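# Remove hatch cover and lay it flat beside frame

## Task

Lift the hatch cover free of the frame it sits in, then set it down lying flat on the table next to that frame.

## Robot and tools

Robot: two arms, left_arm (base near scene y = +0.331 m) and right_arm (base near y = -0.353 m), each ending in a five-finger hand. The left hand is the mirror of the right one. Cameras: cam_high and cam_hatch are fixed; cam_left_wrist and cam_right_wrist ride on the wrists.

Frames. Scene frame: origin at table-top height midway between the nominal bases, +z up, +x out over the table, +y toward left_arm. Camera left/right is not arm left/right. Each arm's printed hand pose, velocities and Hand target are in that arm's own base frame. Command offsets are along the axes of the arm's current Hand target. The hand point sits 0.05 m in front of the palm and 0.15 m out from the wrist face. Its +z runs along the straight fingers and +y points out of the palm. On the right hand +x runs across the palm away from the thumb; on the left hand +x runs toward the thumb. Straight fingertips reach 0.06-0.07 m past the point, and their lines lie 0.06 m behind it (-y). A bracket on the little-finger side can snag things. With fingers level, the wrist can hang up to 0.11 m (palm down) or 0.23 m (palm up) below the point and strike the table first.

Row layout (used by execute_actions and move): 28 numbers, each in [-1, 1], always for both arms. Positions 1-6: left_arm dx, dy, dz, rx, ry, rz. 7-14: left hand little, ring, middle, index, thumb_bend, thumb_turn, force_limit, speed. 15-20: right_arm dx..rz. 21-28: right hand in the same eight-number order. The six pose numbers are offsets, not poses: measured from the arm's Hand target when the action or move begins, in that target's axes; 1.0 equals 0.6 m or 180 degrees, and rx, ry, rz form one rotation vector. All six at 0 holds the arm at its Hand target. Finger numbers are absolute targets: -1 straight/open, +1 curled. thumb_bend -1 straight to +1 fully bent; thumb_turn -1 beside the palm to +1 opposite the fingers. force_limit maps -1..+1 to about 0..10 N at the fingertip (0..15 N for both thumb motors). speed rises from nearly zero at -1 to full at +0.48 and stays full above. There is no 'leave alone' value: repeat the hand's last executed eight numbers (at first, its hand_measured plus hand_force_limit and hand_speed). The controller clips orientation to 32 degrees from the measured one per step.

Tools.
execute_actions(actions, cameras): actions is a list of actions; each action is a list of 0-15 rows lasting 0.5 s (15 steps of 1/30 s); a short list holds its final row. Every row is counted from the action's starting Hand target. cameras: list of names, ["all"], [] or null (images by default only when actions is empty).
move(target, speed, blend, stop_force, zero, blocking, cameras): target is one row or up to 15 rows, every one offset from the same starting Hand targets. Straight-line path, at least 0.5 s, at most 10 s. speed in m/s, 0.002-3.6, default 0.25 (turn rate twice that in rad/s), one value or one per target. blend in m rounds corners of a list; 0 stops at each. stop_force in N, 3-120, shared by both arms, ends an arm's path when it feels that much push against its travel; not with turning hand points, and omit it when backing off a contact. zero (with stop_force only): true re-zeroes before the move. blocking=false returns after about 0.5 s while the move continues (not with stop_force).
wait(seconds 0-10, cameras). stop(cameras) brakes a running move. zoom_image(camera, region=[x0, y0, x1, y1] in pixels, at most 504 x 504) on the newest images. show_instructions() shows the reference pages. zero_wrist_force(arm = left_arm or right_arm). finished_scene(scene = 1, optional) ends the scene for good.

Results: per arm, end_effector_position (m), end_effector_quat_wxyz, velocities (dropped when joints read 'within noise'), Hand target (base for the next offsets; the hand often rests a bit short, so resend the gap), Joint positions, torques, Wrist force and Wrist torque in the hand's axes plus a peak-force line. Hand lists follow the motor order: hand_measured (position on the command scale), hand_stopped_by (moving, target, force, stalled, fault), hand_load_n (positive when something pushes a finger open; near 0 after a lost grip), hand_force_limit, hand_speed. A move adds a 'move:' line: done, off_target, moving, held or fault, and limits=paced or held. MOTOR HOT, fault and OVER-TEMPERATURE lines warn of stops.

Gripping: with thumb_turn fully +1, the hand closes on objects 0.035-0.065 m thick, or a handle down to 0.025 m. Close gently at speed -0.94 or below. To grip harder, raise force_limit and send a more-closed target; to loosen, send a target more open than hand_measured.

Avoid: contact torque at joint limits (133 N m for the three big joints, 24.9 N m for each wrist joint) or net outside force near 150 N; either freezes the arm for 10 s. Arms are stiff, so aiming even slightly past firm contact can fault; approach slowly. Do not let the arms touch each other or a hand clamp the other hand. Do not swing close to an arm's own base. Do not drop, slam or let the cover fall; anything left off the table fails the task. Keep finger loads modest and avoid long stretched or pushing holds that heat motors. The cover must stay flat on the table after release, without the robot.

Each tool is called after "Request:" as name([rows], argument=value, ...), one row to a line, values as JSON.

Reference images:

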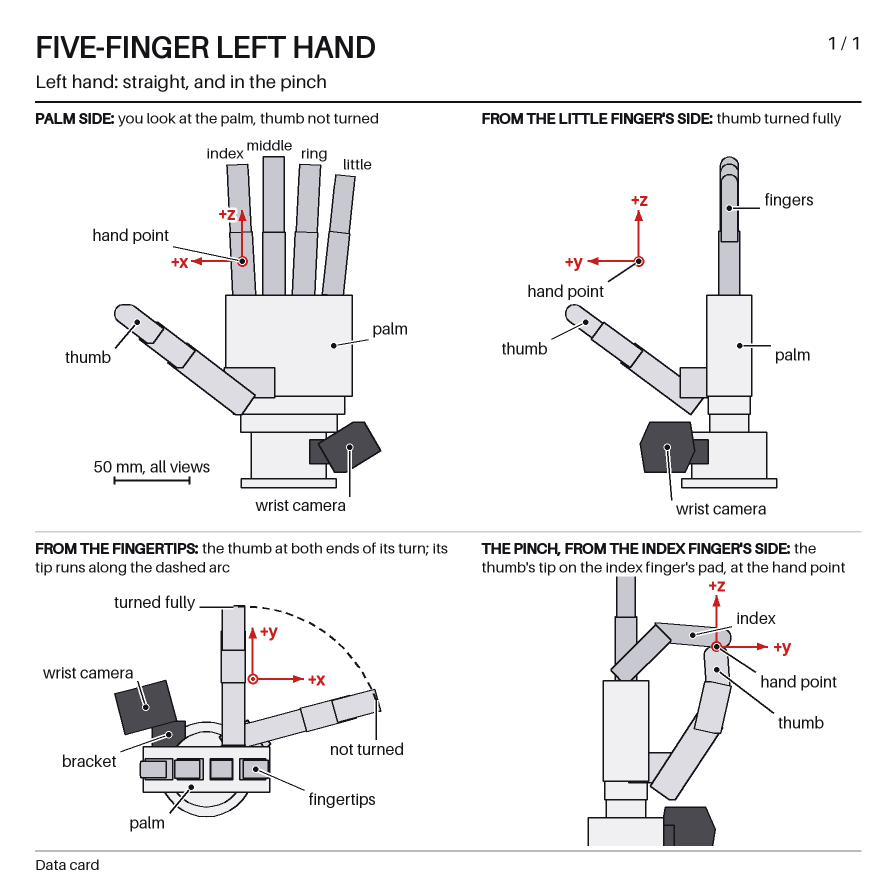

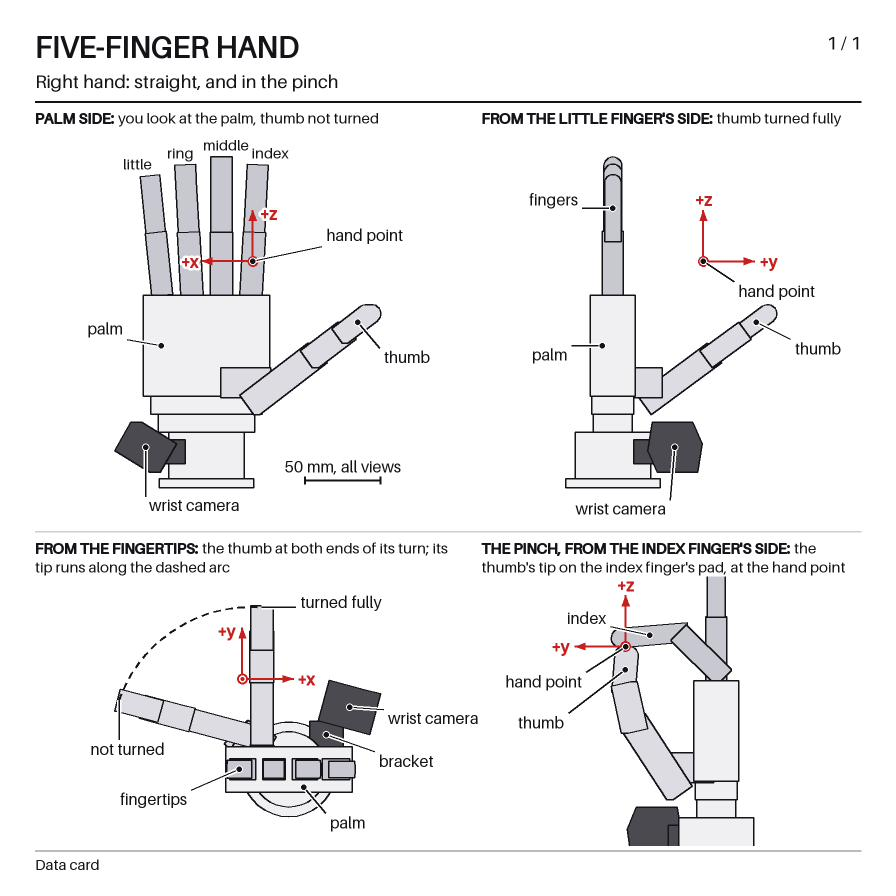

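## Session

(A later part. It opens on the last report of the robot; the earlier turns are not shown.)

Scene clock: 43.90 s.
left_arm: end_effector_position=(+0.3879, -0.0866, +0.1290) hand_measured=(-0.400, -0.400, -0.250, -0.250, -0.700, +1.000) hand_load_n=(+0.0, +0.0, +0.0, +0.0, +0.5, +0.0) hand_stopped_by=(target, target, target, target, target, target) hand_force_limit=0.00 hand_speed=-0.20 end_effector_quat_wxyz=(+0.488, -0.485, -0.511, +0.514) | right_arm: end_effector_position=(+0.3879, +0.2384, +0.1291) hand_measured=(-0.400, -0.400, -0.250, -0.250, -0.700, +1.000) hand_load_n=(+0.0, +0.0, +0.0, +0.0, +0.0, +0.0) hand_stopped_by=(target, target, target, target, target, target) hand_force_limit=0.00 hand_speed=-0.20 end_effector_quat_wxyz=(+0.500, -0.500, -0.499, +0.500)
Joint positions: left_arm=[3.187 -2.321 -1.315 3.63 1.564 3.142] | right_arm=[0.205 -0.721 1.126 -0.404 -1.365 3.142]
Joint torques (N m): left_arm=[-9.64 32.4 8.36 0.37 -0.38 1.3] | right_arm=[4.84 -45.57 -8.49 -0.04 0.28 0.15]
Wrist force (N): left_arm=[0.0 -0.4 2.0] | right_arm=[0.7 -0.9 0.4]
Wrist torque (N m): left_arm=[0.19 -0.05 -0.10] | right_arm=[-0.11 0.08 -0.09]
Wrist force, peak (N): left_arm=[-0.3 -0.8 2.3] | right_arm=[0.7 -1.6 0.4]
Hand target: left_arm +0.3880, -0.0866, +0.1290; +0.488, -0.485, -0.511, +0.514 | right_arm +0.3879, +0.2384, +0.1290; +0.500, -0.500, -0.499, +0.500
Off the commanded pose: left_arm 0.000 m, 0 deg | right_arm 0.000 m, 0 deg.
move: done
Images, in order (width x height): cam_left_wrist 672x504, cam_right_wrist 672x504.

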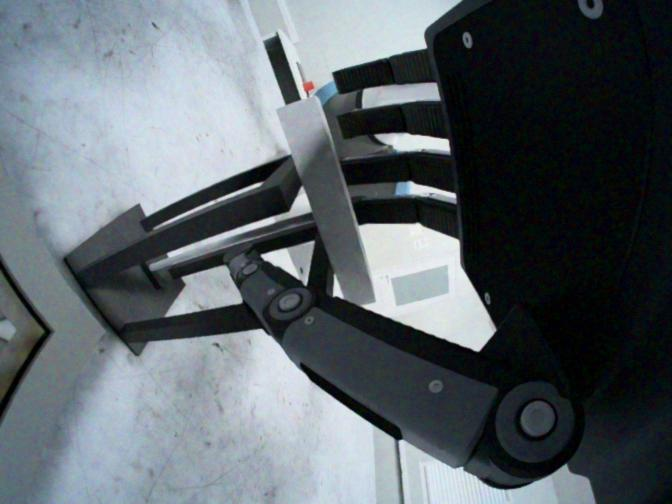

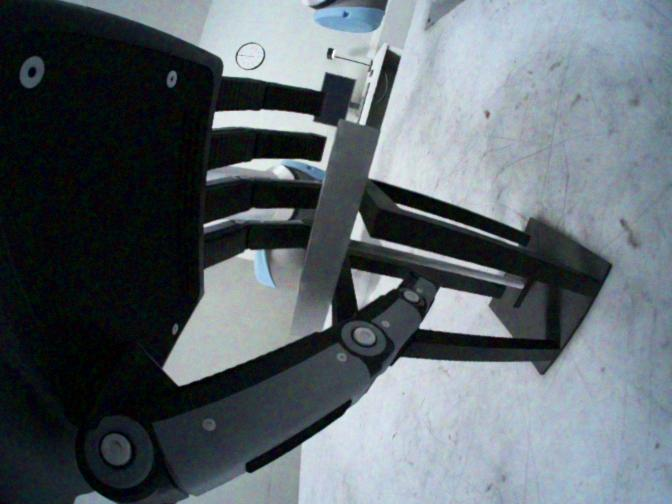

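Request:
move([
  [0,-0.0175,0,0,0,0,-0.4,-0.4,-0.25,-0.25,-0.7,1,0,-0.2,0,-0.0217,0,0,0,0,-0.4,-0.4,-0.25,-0.25,-0.7,1,0,-0.2],
  [0,-0.0175,-0.0158,0,0,0,-0.4,-0.4,-0.25,-0.25,-0.7,1,0,-0.2,0,-0.0217,-0.0242,0,0,0,-0.4,-0.4,-0.25,-0.25,-0.7,1,0,-0.2],
], cameras=["cam_left_wrist","cam_right_wrist"], speed=0.04)

Request:
zoom_image(camera="cam_right_wrist", region=[310, 140, 530, 360])

Request:
zoom_image(camera="cam_left_wrist", region=[160, 140, 380, 360])

Scene clock: 46.63 s.
left_arm: end_effector_position=(+0.3975, -0.0861, +0.1394) hand_measured=(-0.400, -0.400, -0.250, -0.250, -0.700, +1.000) hand_load_n=(+0.0, +0.0, +0.0, +0.0, +0.0, +0.0) hand_stopped_by=(target, target, target, target, target, target) hand_force_limit=0.00 hand_speed=-0.20 end_effector_quat_wxyz=(+0.488, -0.485, -0.511, +0.514) | right_arm: end_effector_position=(+0.4024, +0.2384, +0.1421) hand_measured=(-0.400, -0.400, -0.250, -0.250, -0.700, +1.000) hand_load_n=(+0.0, +0.0, +0.0, +0.0, +0.0, +0.0) hand_stopped_by=(target, target, target, target, target, target) hand_force_limit=0.00 hand_speed=-0.20 end_effector_quat_wxyz=(+0.500, -0.500, -0.499, +0.500)
Joint positions: left_arm=[3.187 -2.33 -1.268 3.592 1.564 3.142] | right_arm=[0.201 -0.7 1.051 -0.35 -1.369 3.142]
Joint torques (N m): left_arm=[14.37 32.97 27.95 -2.8 1.11 0.76] | right_arm=[-8.56 -47.54 -23.96 3.17 -1.55 0.03]
Wrist force (N): left_arm=[0.1 -0.2 1.9] | right_arm=[0.6 -0.8 0.6]
Wrist torque (N m): left_arm=[0.21 -0.07 -0.07] | right_arm=[-0.12 0.10 -0.08]
Wrist force, peak (N): left_arm=[0.0 -0.4 2.4] | right_arm=[0.6 -1.4 0.8]
Hand target: left_arm +0.3975, -0.0861, +0.1394; +0.488, -0.485, -0.511, +0.514 | right_arm +0.4025, +0.2384, +0.1420; +0.500, -0.500, -0.499, +0.500
Off the commanded pose: left_arm 0.000 m, 0 deg | right_arm 0.000 m, 0 deg.
move: done
Images, in order (width x height): cam_left_wrist 672x504, cam_right_wrist 672x504.

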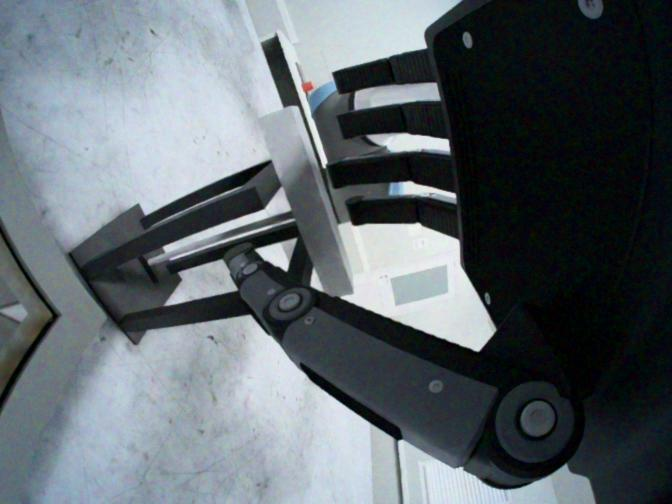

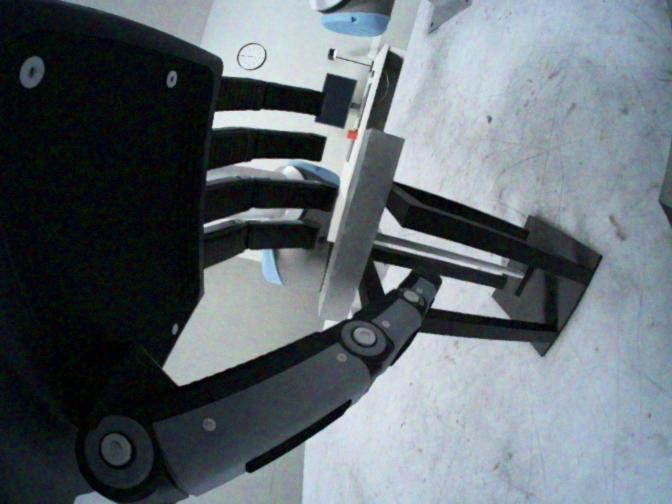

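Scaled by 2.291 from the camera's 672x504 image, which has a finer 960x720 frame.

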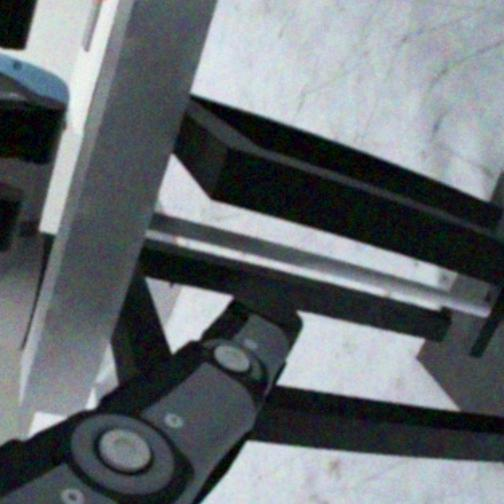

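Scaled by 2.291 from the camera's 672x504 image, which has a finer 960x720 frame.

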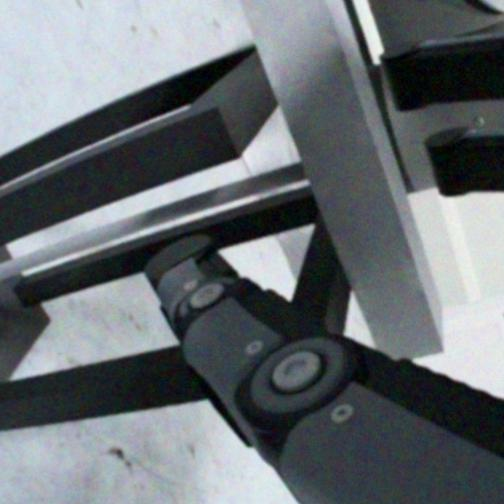

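Request:
move(target=[0,0,0,0,0,0,-0.25,-0.2,-0.08,-0.08,-0.7,1,-0.4,-0.7,0,0,0,0,0,0,-0.25,-0.2,-0.08,-0.08,-0.7,1,-0.4,-0.7])

Request:
move(target=[0,0,0,0,0,0,-0.25,-0.2,-0.08,-0.08,0.2,1,-0.4,-0.7,0,0,0,0,0,0,-0.25,-0.2,-0.08,-0.08,0.2,1,-0.4,-0.7], cameras=["cam_left_wrist","cam_right_wrist"])

Request:
zoom_image(camera="cam_right_wrist", region=[290, 140, 510, 360])

Request:
zoom_image(camera="cam_left_wrist", region=[180, 140, 400, 360])

Scene clock: 47.43 s.
left_arm: end_effector_position=(+0.3975, -0.0861, +0.1394) hand_measured=(-0.250, -0.200, -0.080, -0.080, -0.700, +1.000) hand_load_n=(-0.5, +0.0, +0.0, -0.5, +0.0, +0.0) hand_stopped_by=(target, target, target, target, target, target) hand_force_limit=-0.40 hand_speed=-0.70 end_effector_quat_wxyz=(+0.488, -0.485, -0.511, +0.514) | right_arm: end_effector_position=(+0.4025, +0.2384, +0.1421) hand_measured=(-0.250, -0.200, -0.080, -0.080, -0.700, +1.000) hand_load_n=(+0.0, +0.0, +0.0, +0.0, +0.0, +0.0) hand_stopped_by=(target, target, target, target, target, target) hand_force_limit=-0.40 hand_speed=-0.70 end_effector_quat_wxyz=(+0.500, -0.500, -0.499, +0.500)
Joint positions: left_arm=[3.187 -2.33 -1.268 3.592 1.564 3.142] | right_arm=[0.201 -0.7 1.05 -0.349 -1.369 3.142]
Joint torques (N m): left_arm=[13 33 27.26 -1.58 1.06 0.53] | right_arm=[-8.64 -47.53 -22.81 1.53 -1.02 0.18]
Wrist force (N): left_arm=[-0.2 -0.3 2.1] | right_arm=[0.6 -1.1 0.5]
Wrist torque (N m): left_arm=[0.18 -0.02 -0.08] | right_arm=[-0.15 0.11 -0.09]
Wrist force, peak (N): left_arm=[-0.3 -0.8 2.2] | right_arm=[0.9 -1.8 1.4]
Hand target: left_arm +0.3975, -0.0861, +0.1394; +0.488, -0.485, -0.511, +0.514 | right_arm +0.4025, +0.2384, +0.1420; +0.500, -0.500, -0.499, +0.500
Off the commanded pose: left_arm 0.000 m, 0 deg | right_arm 0.000 m, 0 deg.
move: done

Scene clock: 49.80 s.
left_arm: end_effector_position=(+0.3975, -0.0861, +0.1394) hand_measured=(-0.250, -0.200, -0.080, -0.080, +0.200, +1.000) hand_load_n=(+0.0, +0.0, +0.0, +0.5, +0.5, +0.0) hand_stopped_by=(target, target, target, target, target, target) hand_force_limit=-0.40 hand_speed=-0.70 end_effector_quat_wxyz=(+0.488, -0.485, -0.511, +0.514) | right_arm: end_effector_position=(+0.4025, +0.2384, +0.1420) hand_measured=(-0.250, -0.200, -0.080, -0.080, +0.200, +1.000) hand_load_n=(+0.0, +0.0, +0.0, -0.5, +0.0, +0.0) hand_stopped_by=(target, target, target, target, target, target) hand_force_limit=-0.40 hand_speed=-0.70 end_effector_quat_wxyz=(+0.500, -0.500, -0.499, +0.500)
Joint positions: left_arm=[3.187 -2.33 -1.268 3.592 1.564 3.142] | right_arm=[0.201 -0.7 1.05 -0.35 -1.369 3.142]
Joint torques (N m): left_arm=[13.84 33.77 24.48 0.36 1.06 0.01] | right_arm=[-7.8 -48.91 -20.87 0.12 0.56 0.19]
Wrist force (N): left_arm=[-0.1 -0.2 2.1] | right_arm=[0.7 -0.9 0.5]
Wrist torque (N m): left_arm=[0.20 -0.04 -0.09] | right_arm=[-0.12 0.09 -0.07]
Wrist force, peak (N): left_arm=[-0.1 -0.4 2.5] | right_arm=[0.9 -1.3 0.7]
Hand target: left_arm +0.3975, -0.0861, +0.1394; +0.488, -0.485, -0.511, +0.514 | right_arm +0.4025, +0.2384, +0.1420; +0.500, -0.500, -0.499, +0.500
Off the commanded pose: left_arm 0.000 m, 0 deg | right_arm 0.000 m, 0 deg.
move: done
Images, in order (width x height): cam_left_wrist 672x504, cam_right_wrist 672x504.

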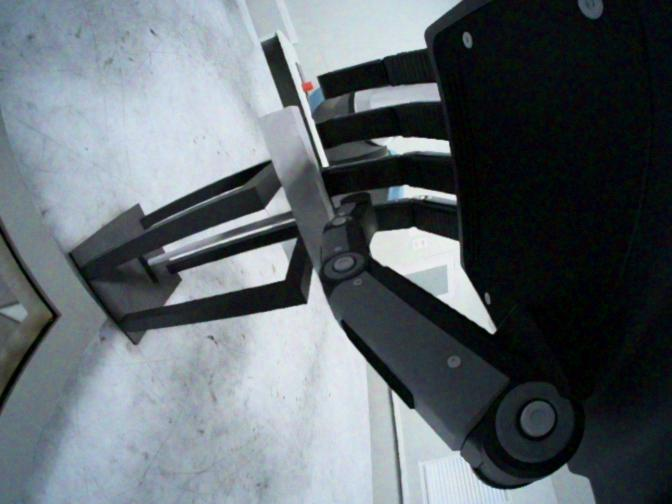

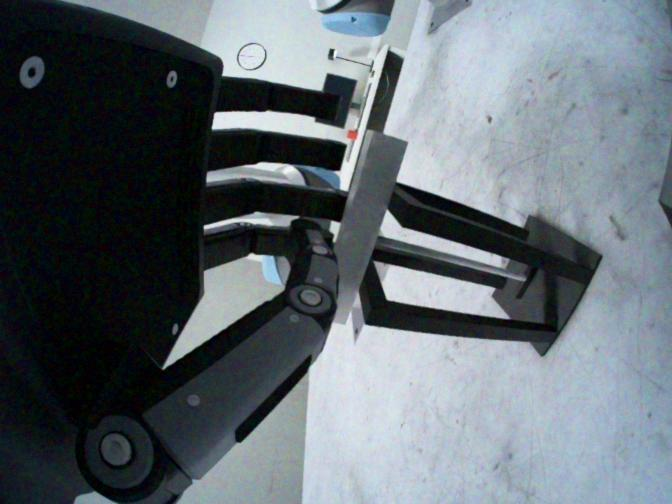

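Scaled by 2.291 from the camera's 672x504 image, which has a finer 960x720 frame.

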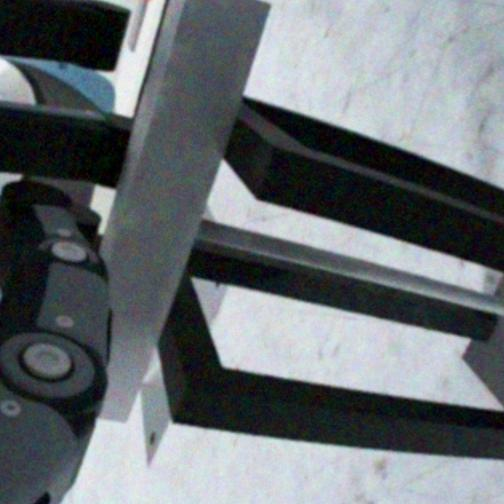

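Scaled by 2.291 from the camera's 672x504 image, which has a finer 960x720 frame.

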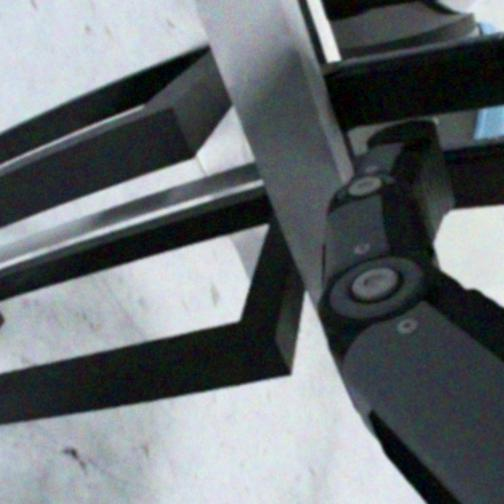

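Request:
move(target=[0,0,0,0,0,0,-0.25,-0.2,-0.08,-0.08,-0.2,1,-0.4,-0.4,0,0,0,0,0,0,-0.25,-0.2,-0.08,-0.08,-0.2,1,-0.4,-0.4], cameras=["cam_left_wrist","cam_right_wrist"])

Request:
zoom_image(camera="cam_right_wrist", region=[290, 140, 510, 360])

Request:
zoom_image(camera="cam_left_wrist", region=[180, 140, 400, 360])

Scene clock: 50.90 s.
left_arm: end_effector_position=(+0.3975, -0.0861, +0.1394) hand_measured=(-0.250, -0.200, -0.080, -0.080, -0.200, +1.000) hand_load_n=(+0.0, +0.0, +0.0, +0.0, +0.0, +0.0) hand_stopped_by=(target, target, target, target, target, target) hand_force_limit=-0.40 hand_speed=-0.40 end_effector_quat_wxyz=(+0.488, -0.485, -0.511, +0.514) | right_arm: end_effector_position=(+0.4025, +0.2384, +0.1420) hand_measured=(-0.250, -0.200, -0.080, -0.080, -0.200, +1.000) hand_load_n=(+0.0, +0.0, +0.0, +0.0, +0.0, +0.0) hand_stopped_by=(target, target, target, target, target, target) hand_force_limit=-0.40 hand_speed=-0.40 end_effector_quat_wxyz=(+0.500, -0.500, -0.499, +0.500)
Joint positions: left_arm=[3.187 -2.33 -1.268 3.592 1.564 3.142] | right_arm=[0.201 -0.7 1.05 -0.35 -1.369 3.142]
Joint torques (N m): left_arm=[12.73 33.8 21.95 -0.03 1.16 -0.28] | right_arm=[-7.17 -50.13 -19.6 0.34 0.6 0.47]
Wrist force (N): left_arm=[0.0 -0.4 2.2] | right_arm=[0.5 -1.1 0.5]
Wrist torque (N m): left_arm=[0.17 -0.05 -0.07] | right_arm=[-0.16 0.11 -0.09]
Wrist force, peak (N): left_arm=[-0.3 -0.6 2.3] | right_arm=[1.0 -1.2 0.7]
Hand target: left_arm +0.3975, -0.0861, +0.1394; +0.488, -0.485, -0.511, +0.514 | right_arm +0.4025, +0.2384, +0.1420; +0.500, -0.500, -0.499, +0.500
Off the commanded pose: left_arm 0.000 m, 0 deg | right_arm 0.000 m, 0 deg.
move: done
Images, in order (width x height): cam_left_wrist 672x504, cam_right_wrist 672x504.

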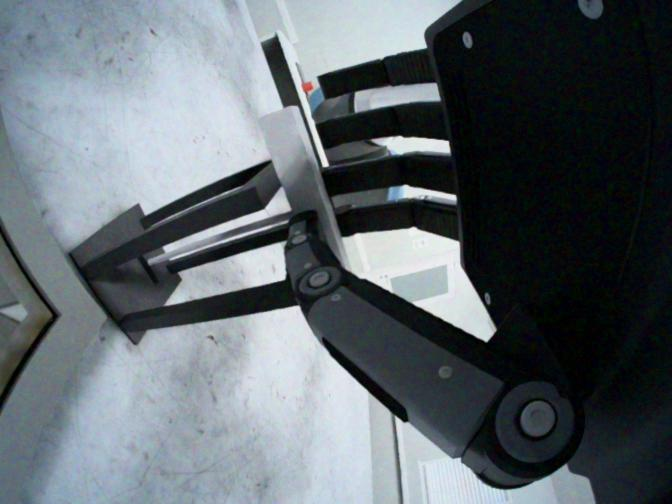

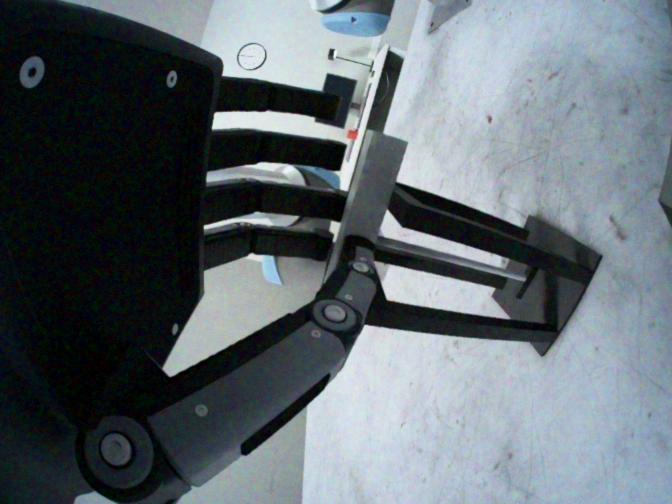

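Scaled by 2.291 from the camera's 672x504 image, which has a finer 960x720 frame.

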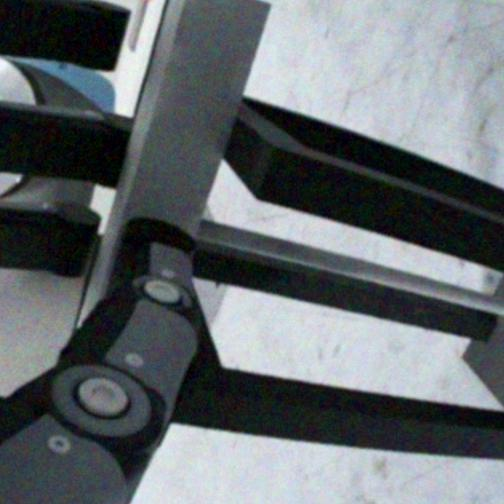

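Scaled by 2.291 from the camera's 672x504 image, which has a finer 960x720 frame.

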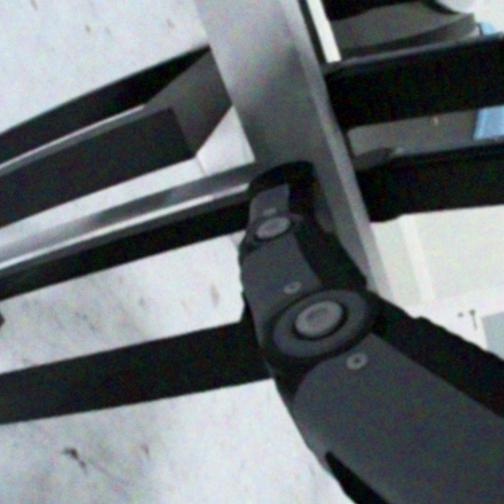

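Request:
move(target=[0,0,0,0,0,0,-0.25,-0.2,0.15,0.15,-0.2,1,-0.4,-0.94,0,0,0,0,0,0,-0.25,-0.2,0.15,0.15,-0.2,1,-0.4,-0.94], cameras=["cam_left_wrist","cam_right_wrist"])

Request:
zoom_image(camera="cam_right_wrist", region=[290, 140, 510, 360])

Request:
zoom_image(camera="cam_left_wrist", region=[180, 140, 400, 360])

Scene clock: 51.90 s.
left_arm: end_effector_position=(+0.3975, -0.0861, +0.1394) hand_measured=(-0.250, -0.200, -0.002, +0.002, -0.200, +1.000) hand_load_n=(+0.0, +0.0, +3.5, +5.0, +1.0, +0.0) hand_stopped_by=(target, target, force, force, target, target) hand_force_limit=-0.40 hand_speed=-0.94 end_effector_quat_wxyz=(+0.488, -0.485, -0.511, +0.514) | right_arm: end_effector_position=(+0.4025, +0.2384, +0.1420) hand_measured=(-0.250, -0.200, +0.008, +0.014, -0.200, +1.000) hand_load_n=(+0.0, +0.0, +4.0, +4.0, +1.0, -0.5) hand_stopped_by=(target, target, force, force, target, target) hand_force_limit=-0.40 hand_speed=-0.94 end_effector_quat_wxyz=(+0.500, -0.500, -0.499, +0.500)
Joint positions: left_arm=[3.187 -2.33 -1.268 3.592 1.564 3.142] | right_arm=[0.201 -0.7 1.05 -0.35 -1.369 3.142]
Joint torques (N m): left_arm=[11.83 33.23 20.73 -0.32 1 -0.68] | right_arm=[-7.45 -51.82 -18.37 0.44 0.45 0.34]
Wrist force (N): left_arm=[0.2 -6.7 3.0] | right_arm=[0.7 -6.5 1.1]
Wrist torque (N m): left_arm=[0.03 -0.05 0.00] | right_arm=[-0.22 0.05 -0.14]
Wrist force, peak (N): left_arm=[0.3 -6.8 3.1] | right_arm=[0.5 -6.7 1.4]
Hand target: left_arm +0.3975, -0.0861, +0.1394; +0.488, -0.485, -0.511, +0.514 | right_arm +0.4025, +0.2384, +0.1420; +0.500, -0.500, -0.499, +0.500
Off the commanded pose: left_arm 0.000 m, 0 deg | right_arm 0.000 m, 0 deg.
move: done
Images, in order (width x height): cam_left_wrist 672x504, cam_right_wrist 672x504.

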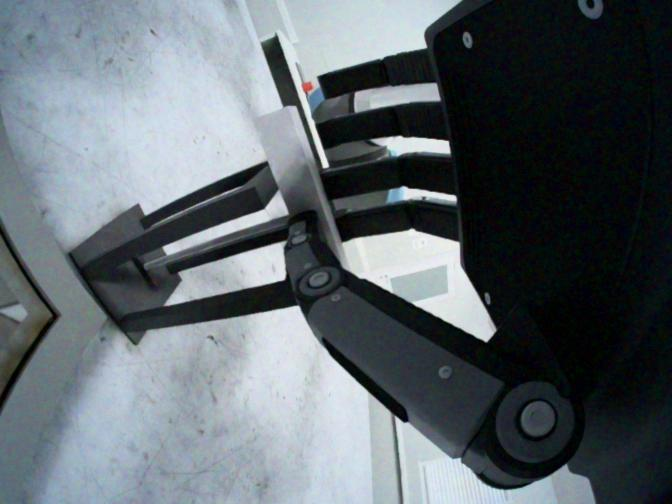

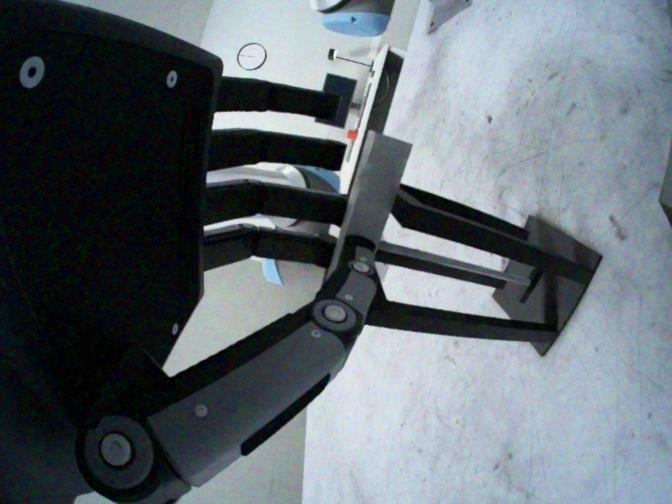

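Scaled by 2.291 from the camera's 672x504 image, which has a finer 960x720 frame.

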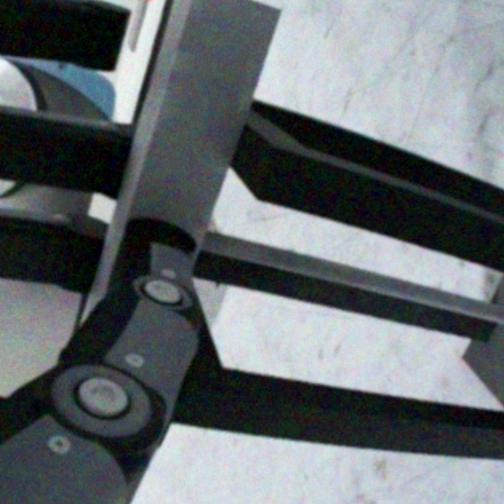

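Scaled by 2.291 from the camera's 672x504 image, which has a finer 960x720 frame.

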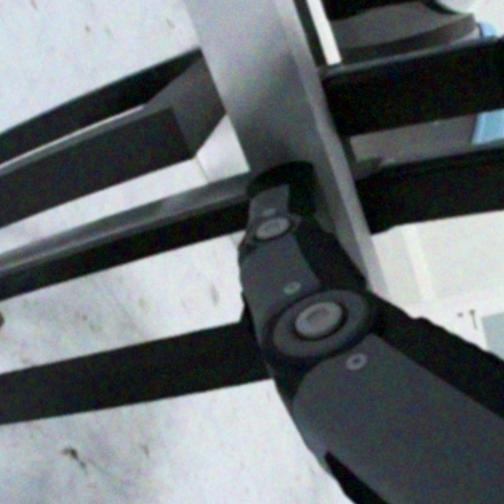

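Request:
move(target=[0,0,0,0,0,0,-0.25,-0.2,-0.12,-0.12,-0.2,1,-0.4,-0.4,0,0,0,0,0,0,-0.25,-0.2,-0.12,-0.12,-0.2,1,-0.4,-0.4])

Request:
move(target=[0,0.0067,-0.002,0,0,0,-0.25,-0.2,-0.12,-0.12,-0.12,1,-0.4,-0.7,0,0.0067,-0.002,0,0,0,-0.25,-0.2,-0.12,-0.12,-0.12,1,-0.4,-0.7], speed=0.03)

Request:
move(target=[0,0,0,0,0,0,-0.25,-0.2,0.2,0.2,-0.12,1,-0.4,-0.94,0,0,0,0,0,0,-0.25,-0.2,0.2,0.2,-0.12,1,-0.4,-0.94], cameras=["cam_left_wrist","cam_right_wrist"])

Request:
zoom_image(camera="cam_right_wrist", region=[290, 140, 510, 360])

Request:
zoom_image(camera="cam_left_wrist", region=[180, 140, 400, 360])

Scene clock: 52.80 s.
left_arm: end_effector_position=(+0.3975, -0.0861, +0.1394) hand_measured=(-0.250, -0.200, -0.120, -0.120, -0.200, +1.000) hand_load_n=(+0.0, +0.0, +0.0, +0.0, +0.5, +0.0) hand_stopped_by=(target, target, target, target, target, target) hand_force_limit=-0.40 hand_speed=-0.40 end_effector_quat_wxyz=(+0.488, -0.485, -0.511, +0.514) | right_arm: end_effector_position=(+0.4025, +0.2384, +0.1420) hand_measured=(-0.250, -0.200, -0.120, -0.120, -0.200, +1.000) hand_load_n=(+0.0, +0.0, +0.0, -0.5, +0.0, +0.0) hand_stopped_by=(target, target, target, target, target, target) hand_force_limit=-0.40 hand_speed=-0.40 end_effector_quat_wxyz=(+0.500, -0.500, -0.499, +0.500)
Joint positions: left_arm=[3.187 -2.33 -1.268 3.592 1.564 3.142] | right_arm=[0.201 -0.7 1.05 -0.35 -1.369 3.142]
Joint torques (N m): left_arm=[12.35 33.97 19.15 -0.95 1.05 -0.81] | right_arm=[-6.32 -52.32 -16.91 0.51 0.54 0.49]
Wrist force (N): left_arm=[0.0 -0.6 2.3] | right_arm=[0.6 -0.8 0.7]
Wrist torque (N m): left_arm=[0.14 -0.05 -0.07] | right_arm=[-0.13 0.10 -0.07]
Wrist force, peak (N): left_arm=[0.5 -7.0 3.1] | right_arm=[0.5 -6.7 1.4]
Hand target: left_arm +0.3975, -0.0861, +0.1394; +0.488, -0.485, -0.511, +0.514 | right_arm +0.4025, +0.2384, +0.1420; +0.500, -0.500, -0.499, +0.500
Off the commanded pose: left_arm 0.000 m, 0 deg | right_arm 0.000 m, 0 deg.
move: done

Scene clock: 53.50 s.
left_arm: end_effector_position=(+0.3986, -0.0860, +0.1354) hand_measured=(-0.250, -0.200, -0.120, -0.120, -0.120, +1.000) hand_load_n=(+0.0, +0.0, -0.5, -0.5, +0.0, +0.0) hand_stopped_by=(target, target, target, target, target, target) hand_force_limit=-0.40 hand_speed=-0.70 end_effector_quat_wxyz=(+0.488, -0.485, -0.511, +0.514) | right_arm: end_effector_position=(+0.4036, +0.2384, +0.1381) hand_measured=(-0.250, -0.200, -0.120, -0.120, -0.120, +1.000) hand_load_n=(-0.5, +0.0, +0.0, +0.0, +0.0, +0.0) hand_stopped_by=(target, target, target, target, target, target) hand_force_limit=-0.40 hand_speed=-0.70 end_effector_quat_wxyz=(+0.500, -0.500, -0.499, +0.500)
Joint positions: left_arm=[3.187 -2.337 -1.267 3.598 1.564 3.142] | right_arm=[0.201 -0.694 1.049 -0.354 -1.369 3.142]
Joint torques (N m): left_arm=[13.48 32.45 28.4 0.31 1.03 -1.04] | right_arm=[-8.57 -47.57 -24.08 -0.13 -1.45 0.49]
Wrist force (N): left_arm=[-0.2 -0.2 2.1] | right_arm=[0.7 -1.0 0.5]
Wrist torque (N m): left_arm=[0.20 -0.03 -0.09] | right_arm=[-0.14 0.08 -0.07]
Wrist force, peak (N): left_arm=[-0.3 -0.3 2.3] | right_arm=[0.6 -1.4 0.7]
Hand target: left_arm +0.3987, -0.0860, +0.1354; +0.488, -0.485, -0.511, +0.514 | right_arm +0.4037, +0.2384, +0.1380; +0.500, -0.500, -0.499, +0.500
Off the commanded pose: left_arm 0.000 m, 0 deg | right_arm 0.000 m, 0 deg.
move: done

Scene clock: 54.30 s.
left_arm: end_effector_position=(+0.3987, -0.0860, +0.1354) hand_measured=(-0.250, -0.200, -0.036, -0.032, -0.120, +1.000) hand_load_n=(+0.0, +0.0, +3.0, +5.0, +1.0, +0.0) hand_stopped_by=(target, target, force, force, target, target) hand_force_limit=-0.40 hand_speed=-0.94 end_effector_quat_wxyz=(+0.488, -0.485, -0.511, +0.514) | right_arm: end_effector_position=(+0.4037, +0.2384, +0.1380) hand_measured=(-0.250, -0.200, -0.026, -0.026, -0.120, +1.000) hand_load_n=(+0.0, +0.0, +4.0, +4.0, +0.5, +0.0) hand_stopped_by=(target, target, force, force, target, target) hand_force_limit=-0.40 hand_speed=-0.94 end_effector_quat_wxyz=(+0.500, -0.500, -0.499, +0.500)
Joint positions: left_arm=[3.187 -2.337 -1.267 3.598 1.564 3.142] | right_arm=[0.201 -0.693 1.049 -0.355 -1.37 3.142]
Joint torques (N m): left_arm=[14.35 32.83 28.03 0.39 1.29 -1.13] | right_arm=[-9.18 -47.09 -23.85 -0.01 -1.56 0.58]
Wrist force (N): left_arm=[0.1 -6.7 3.3] | right_arm=[0.8 -6.5 2.0]
Wrist torque (N m): left_arm=[0.08 -0.05 -0.01] | right_arm=[-0.19 0.04 -0.14]
Wrist force, peak (N): left_arm=[-0.1 -7.2 3.5] | right_arm=[0.8 -7.0 2.3]
Hand target: left_arm +0.3987, -0.0860, +0.1354; +0.488, -0.485, -0.511, +0.514 | right_arm +0.4037, +0.2384, +0.1380; +0.500, -0.500, -0.499, +0.500
Off the commanded pose: left_arm 0.000 m, 0 deg | right_arm 0.000 m, 0 deg.
move: done
Images, in order (width x height): cam_left_wrist 672x504, cam_right_wrist 672x504.

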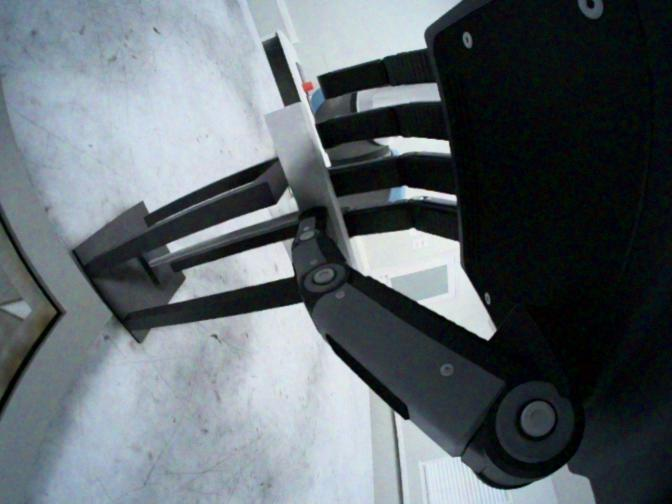

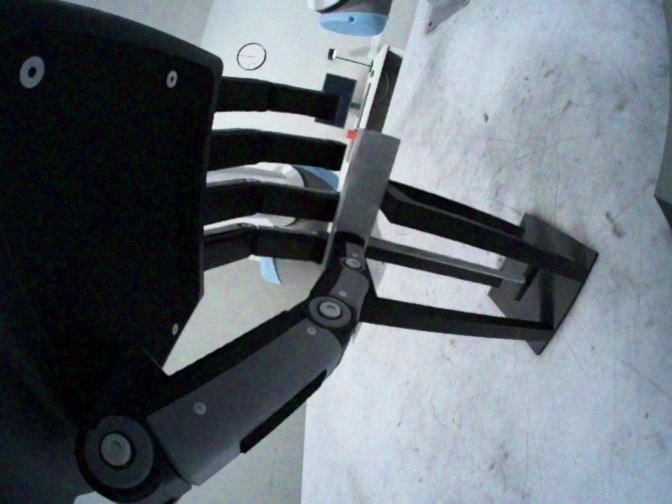

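Scaled by 2.291 from the camera's 672x504 image, which has a finer 960x720 frame.

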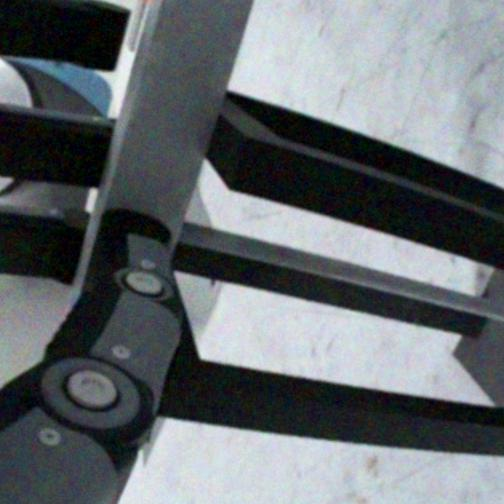

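Scaled by 2.291 from the camera's 672x504 image, which has a finer 960x720 frame.

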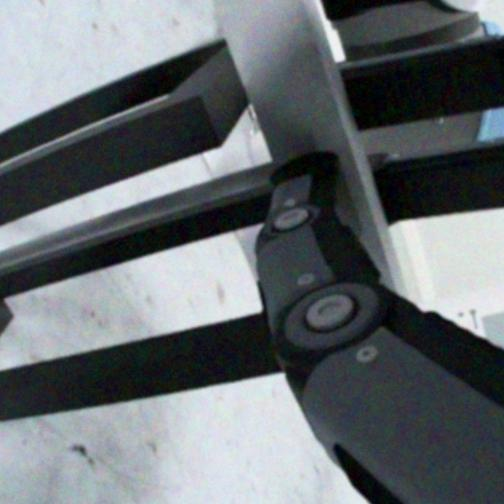

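Request:
move(target=[0,0,0,0,0,0,-0.25,-0.25,-0.22,-0.22,-0.14,1,-0.4,-0.4,0,0,0,0,0,0,-0.25,-0.25,-0.22,-0.22,-0.14,1,-0.4,-0.4])

Request:
move(target=[0,0.0067,-0.0045,0,0,0,-0.25,-0.25,-0.22,-0.22,0.02,1,-0.4,-0.7,0,0.0067,-0.0045,0,0,0,-0.25,-0.25,-0.22,-0.22,0.02,1,-0.4,-0.7], speed=0.03)

Request:
move(target=[0,0,0,0,0,0,-0.25,-0.25,0.2,0.2,0.02,1,-0.4,-0.94,0,0,0,0,0,0,-0.25,-0.25,0.2,0.2,0.02,1,-0.4,-0.94], cameras=["cam_left_wrist","cam_right_wrist"])

Request:
zoom_image(camera="cam_right_wrist", region=[290, 140, 510, 360])

Request:
zoom_image(camera="cam_left_wrist", region=[180, 140, 400, 360])

Scene clock: 55.67 s.
left_arm: end_effector_position=(+0.3987, -0.0860, +0.1354) hand_measured=(-0.250, -0.250, -0.220, -0.220, -0.140, +1.000) hand_load_n=(-0.5, +0.0, +0.0, +0.0, +0.0, +0.0) hand_stopped_by=(target, target, target, target, target, target) hand_force_limit=-0.40 hand_speed=-0.40 end_effector_quat_wxyz=(+0.488, -0.485, -0.511, +0.514) | right_arm: end_effector_position=(+0.4037, +0.2384, +0.1380) hand_measured=(-0.250, -0.250, -0.220, -0.220, -0.140, +1.000) hand_load_n=(-0.5, +0.0, +0.0, -0.5, +0.0, +0.0) hand_stopped_by=(target, target, target, target, target, target) hand_force_limit=-0.40 hand_speed=-0.40 end_effector_quat_wxyz=(+0.500, -0.500, -0.499, +0.500)
Joint positions: left_arm=[3.187 -2.337 -1.267 3.598 1.564 3.142] | right_arm=[0.201 -0.693 1.049 -0.355 -1.37 3.142]
Joint torques (N m): left_arm=[14.32 33.21 24.98 -0.18 1.18 -1.12] | right_arm=[-7.59 -48.86 -22.55 0.58 -1.15 0.66]
Wrist force (N): left_arm=[0.0 -0.5 2.0] | right_arm=[0.8 -1.1 0.7]
Wrist torque (N m): left_arm=[0.15 -0.05 -0.07] | right_arm=[-0.17 0.07 -0.07]
Wrist force, peak (N): left_arm=[0.4 -7.1 3.7] | right_arm=[0.8 -6.7 2.0]
Hand target: left_arm +0.3987, -0.0860, +0.1354; +0.488, -0.485, -0.511, +0.514 | right_arm +0.4037, +0.2384, +0.1380; +0.500, -0.500, -0.499, +0.500
Off the commanded pose: left_arm 0.000 m, 0 deg | right_arm 0.000 m, 0 deg.
move: done

Scene clock: 56.40 s.
left_arm: end_effector_position=(+0.4013, -0.0859, +0.1314) hand_measured=(-0.250, -0.250, -0.220, -0.220, +0.020, +1.000) hand_load_n=(+0.0, +0.0, +0.0, +0.0, +0.5, +0.0) hand_stopped_by=(target, target, target, target, target, target) hand_force_limit=-0.40 hand_speed=-0.70 end_effector_quat_wxyz=(+0.488, -0.485, -0.511, +0.514) | right_arm: end_effector_position=(+0.4063, +0.2383, +0.1340) hand_measured=(-0.250, -0.250, -0.220, -0.220, +0.020, +1.000) hand_load_n=(+0.0, +0.0, +0.0, +0.0, +0.0, +0.5) hand_stopped_by=(target, target, target, target, target, target) hand_force_limit=-0.40 hand_speed=-0.70 end_effector_quat_wxyz=(+0.500, -0.500, -0.499, +0.500)
Joint positions: left_arm=[3.187 -2.347 -1.26 3.601 1.564 3.142] | right_arm=[0.2 -0.683 1.04 -0.356 -1.37 3.142]
Joint torques (N m): left_arm=[14.48 33.81 27.52 0.35 1.42 -1.23] | right_arm=[-9.04 -48.92 -24.47 -0.06 -1.55 0.79]
Wrist force (N): left_arm=[-0.2 -0.4 2.1] | right_arm=[0.7 -0.9 0.6]
Wrist torque (N m): left_arm=[0.18 -0.03 -0.09] | right_arm=[-0.13 0.08 -0.07]
Wrist force, peak (N): left_arm=[-0.1 -0.3 2.3] | right_arm=[0.8 -1.2 0.9]
Hand target: left_arm +0.4013, -0.0859, +0.1313; +0.488, -0.485, -0.511, +0.514 | right_arm +0.4064, +0.2384, +0.1340; +0.500, -0.500, -0.499, +0.500
Off the commanded pose: left_arm 0.000 m, 0 deg | right_arm 0.000 m, 0 deg.
move: done

Scene clock: 57.57 s.
left_arm: end_effector_position=(+0.4013, -0.0859, +0.1313) hand_measured=(-0.250, -0.250, -0.080, -0.080, +0.020, +1.000) hand_load_n=(+0.0, +0.0, +4.0, +3.0, +1.0, +0.0) hand_stopped_by=(target, target, force, force, target, target) hand_force_limit=-0.40 hand_speed=-0.94 end_effector_quat_wxyz=(+0.488, -0.485, -0.511, +0.514) | right_arm: end_effector_position=(+0.4064, +0.2383, +0.1340) hand_measured=(-0.250, -0.250, -0.070, -0.068, +0.020, +1.000) hand_load_n=(+0.0, +0.0, +3.5, +3.0, +1.0, +0.0) hand_stopped_by=(target, target, force, force, target, target) hand_force_limit=-0.40 hand_speed=-0.94 end_effector_quat_wxyz=(+0.500, -0.500, -0.499, +0.500)
Joint positions: left_arm=[3.187 -2.347 -1.259 3.601 1.564 3.142] | right_arm=[0.2 -0.683 1.04 -0.356 -1.37 3.142]
Joint torques (N m): left_arm=[14.06 32.84 28.68 -0.03 1.54 -1.08] | right_arm=[-8.37 -47 -23.99 0.31 -1.38 0.85]
Wrist force (N): left_arm=[0.1 -6.5 3.3] | right_arm=[0.6 -5.9 2.0]
Wrist torque (N m): left_arm=[0.05 -0.04 0.02] | right_arm=[-0.17 0.06 -0.13]
Wrist force, peak (N): left_arm=[0.0 -7.0 3.7] | right_arm=[0.8 -6.3 1.9]
Hand target: left_arm +0.4013, -0.0859, +0.1313; +0.488, -0.485, -0.511, +0.514 | right_arm +0.4064, +0.2384, +0.1340; +0.500, -0.500, -0.499, +0.500
Off the commanded pose: left_arm 0.000 m, 0 deg | right_arm 0.000 m, 0 deg.
move: done
Images, in order (width x height): cam_left_wrist 672x504, cam_right_wrist 672x504.

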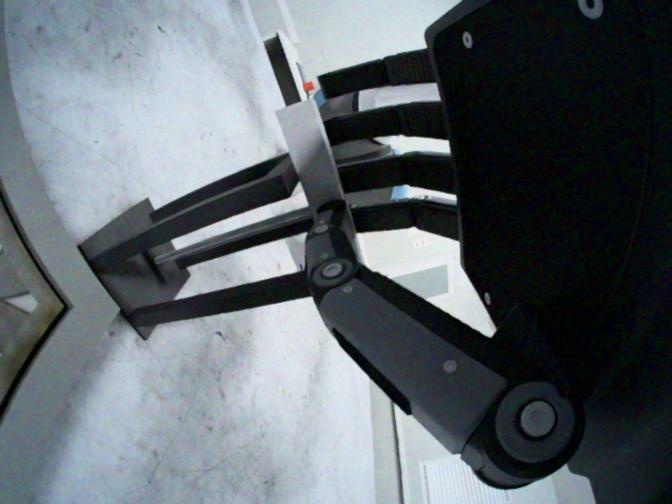

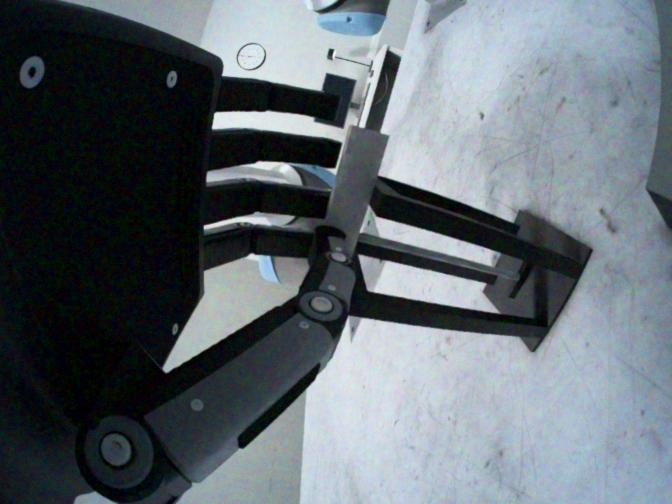

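Scaled by 2.291 from the camera's 672x504 image, which has a finer 960x720 frame.

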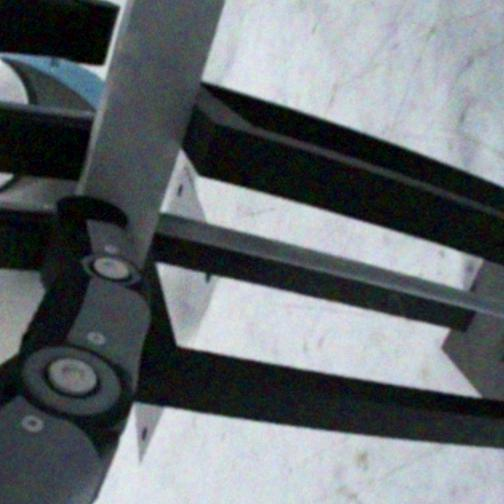

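Scaled by 2.291 from the camera's 672x504 image, which has a finer 960x720 frame.

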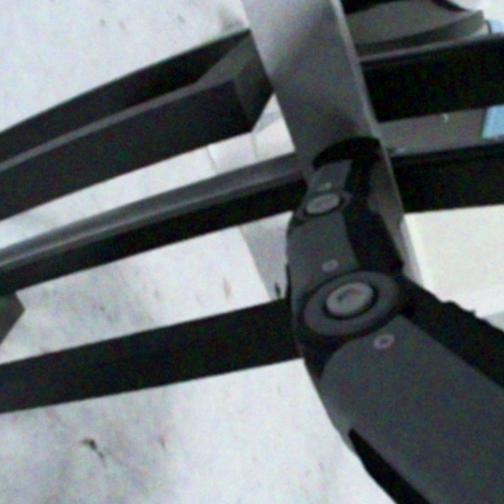

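Request:
move(target=[0,0,0,0,0,0,-0.25,-0.05,0.25,0.25,0.1,1,0.1,-0.94,0,0,0,0,0,0,-0.25,-0.05,0.25,0.25,0.1,1,0.1,-0.94])

Scene clock: 59.10 s.
left_arm: end_effector_position=(+0.4013, -0.0859, +0.1313) hand_measured=(-0.250, -0.078, -0.076, -0.072, +0.038, +1.000) hand_load_n=(+0.0, +5.0, +4.0, +7.5, +9.0, +1.5) hand_stopped_by=(target, force, force, force, force, target) hand_force_limit=0.10 hand_speed=-0.94 end_effector_quat_wxyz=(+0.488, -0.485, -0.511, +0.514) | right_arm: end_effector_position=(+0.4064, +0.2383, +0.1340) hand_measured=(-0.250, -0.072, -0.066, -0.060, +0.096, +1.000) hand_load_n=(+0.0, +6.5, +6.5, +10.5, +5.5, +1.0) hand_stopped_by=(target, force, force, force, target, target) hand_force_limit=0.10 hand_speed=-0.94 end_effector_quat_wxyz=(+0.500, -0.500, -0.499, +0.500)
Joint positions: left_arm=[3.187 -2.347 -1.259 3.601 1.564 3.142] | right_arm=[0.2 -0.683 1.04 -0.356 -1.37 3.142]
Joint torques (N m): left_arm=[14.16 33.87 27.34 -0.22 1.27 -1.25] | right_arm=[-8.72 -49.12 -24.15 0.88 -1.15 1.1]
Wrist force (N): left_arm=[0.2 -8.5 2.5] | right_arm=[2.0 0.4 0.6]
Wrist torque (N m): left_arm=[0.08 -0.01 0.15] | right_arm=[-0.09 0.04 -0.15]
Wrist force, peak (N): left_arm=[-0.3 -9.3 2.9] | right_arm=[0.8 -7.6 2.9]
Hand target: left_arm +0.4013, -0.0859, +0.1313; +0.488, -0.485, -0.511, +0.514 | right_arm +0.4064, +0.2384, +0.1340; +0.500, -0.500, -0.499, +0.500
Off the commanded pose: left_arm 0.000 m, 0 deg | right_arm 0.000 m, 0 deg.
move: done

Request:
wait(seconds=0.1, cameras=["cam_left_wrist","cam_right_wrist"])

Request:
zoom_image(camera="cam_right_wrist", region=[290, 140, 510, 360])

Request:
zoom_image(camera="cam_left_wrist", region=[180, 140, 400, 360])

Scene clock: 59.30 s.
left_arm: end_effector_position=(+0.4013, -0.0859, +0.1313) hand_measured=(-0.250, -0.078, -0.076, -0.072, +0.038, +1.000) hand_load_n=(+0.0, +5.5, +4.0, +7.5, +8.5, +1.5) hand_stopped_by=(target, force, force, force, force, target) hand_force_limit=0.10 hand_speed=-0.94 end_effector_quat_wxyz=(+0.488, -0.485, -0.511, +0.514) | right_arm: end_effector_position=(+0.4064, +0.2383, +0.1340) hand_measured=(-0.250, -0.072, -0.066, -0.060, +0.096, +1.000) hand_load_n=(+0.0, +6.5, +6.5, +10.5, +5.5, +1.0) hand_stopped_by=(target, force, force, force, target, target) hand_force_limit=0.10 hand_speed=-0.94 end_effector_quat_wxyz=(+0.500, -0.500, -0.499, +0.500)
Joint positions: left_arm=[3.187 -2.347 -1.259 3.601 1.564 3.142] | right_arm=[0.2 -0.683 1.04 -0.356 -1.37 3.142]
Joint torques (N m): left_arm=[13.91 32.87 27.05 -0.44 1.09 -1.22] | right_arm=[-8.34 -49.83 -23.64 0.89 -1.07 1.09]
Wrist force (N): left_arm=[0.0 -8.4 2.5] | right_arm=[1.9 0.3 0.8]
Wrist torque (N m): left_arm=[0.09 0.01 0.14] | right_arm=[-0.13 0.05 -0.17]
Wrist force, peak (N): left_arm=[0.0 -8.8 2.4] | right_arm=[2.2 0.2 0.7]
Hand target: left_arm +0.4013, -0.0859, +0.1313; +0.488, -0.485, -0.511, +0.514 | right_arm +0.4064, +0.2384, +0.1340; +0.500, -0.500, -0.499, +0.500
Off the commanded pose: left_arm 0.000 m, 0 deg | right_arm 0.000 m, 0 deg.
wait: 0.10 s; at rest by 0.07 s
Images, in order (width x height): cam_left_wrist 672x504, cam_right_wrist 672x504.

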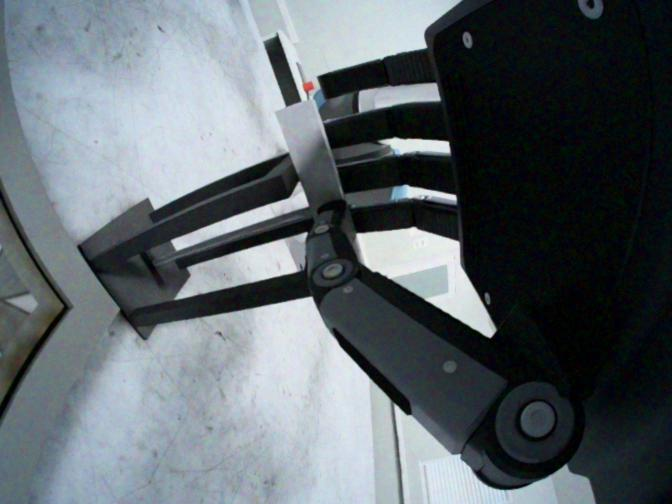

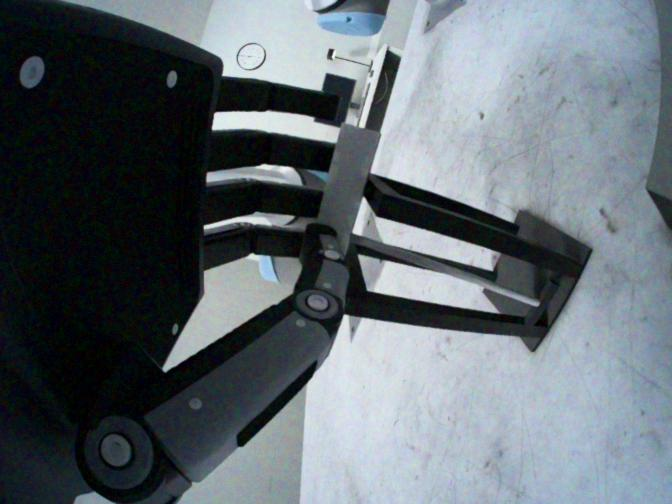

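Scaled by 2.291 from the camera's 672x504 image, which has a finer 960x720 frame.

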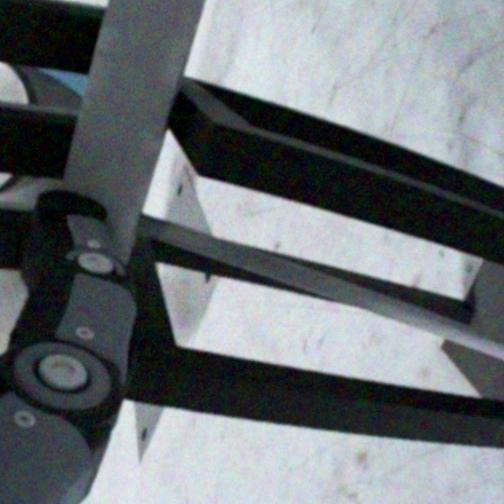

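Scaled by 2.291 from the camera's 672x504 image, which has a finer 960x720 frame.

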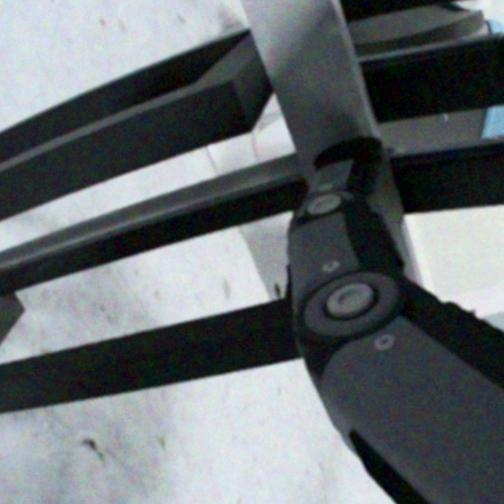

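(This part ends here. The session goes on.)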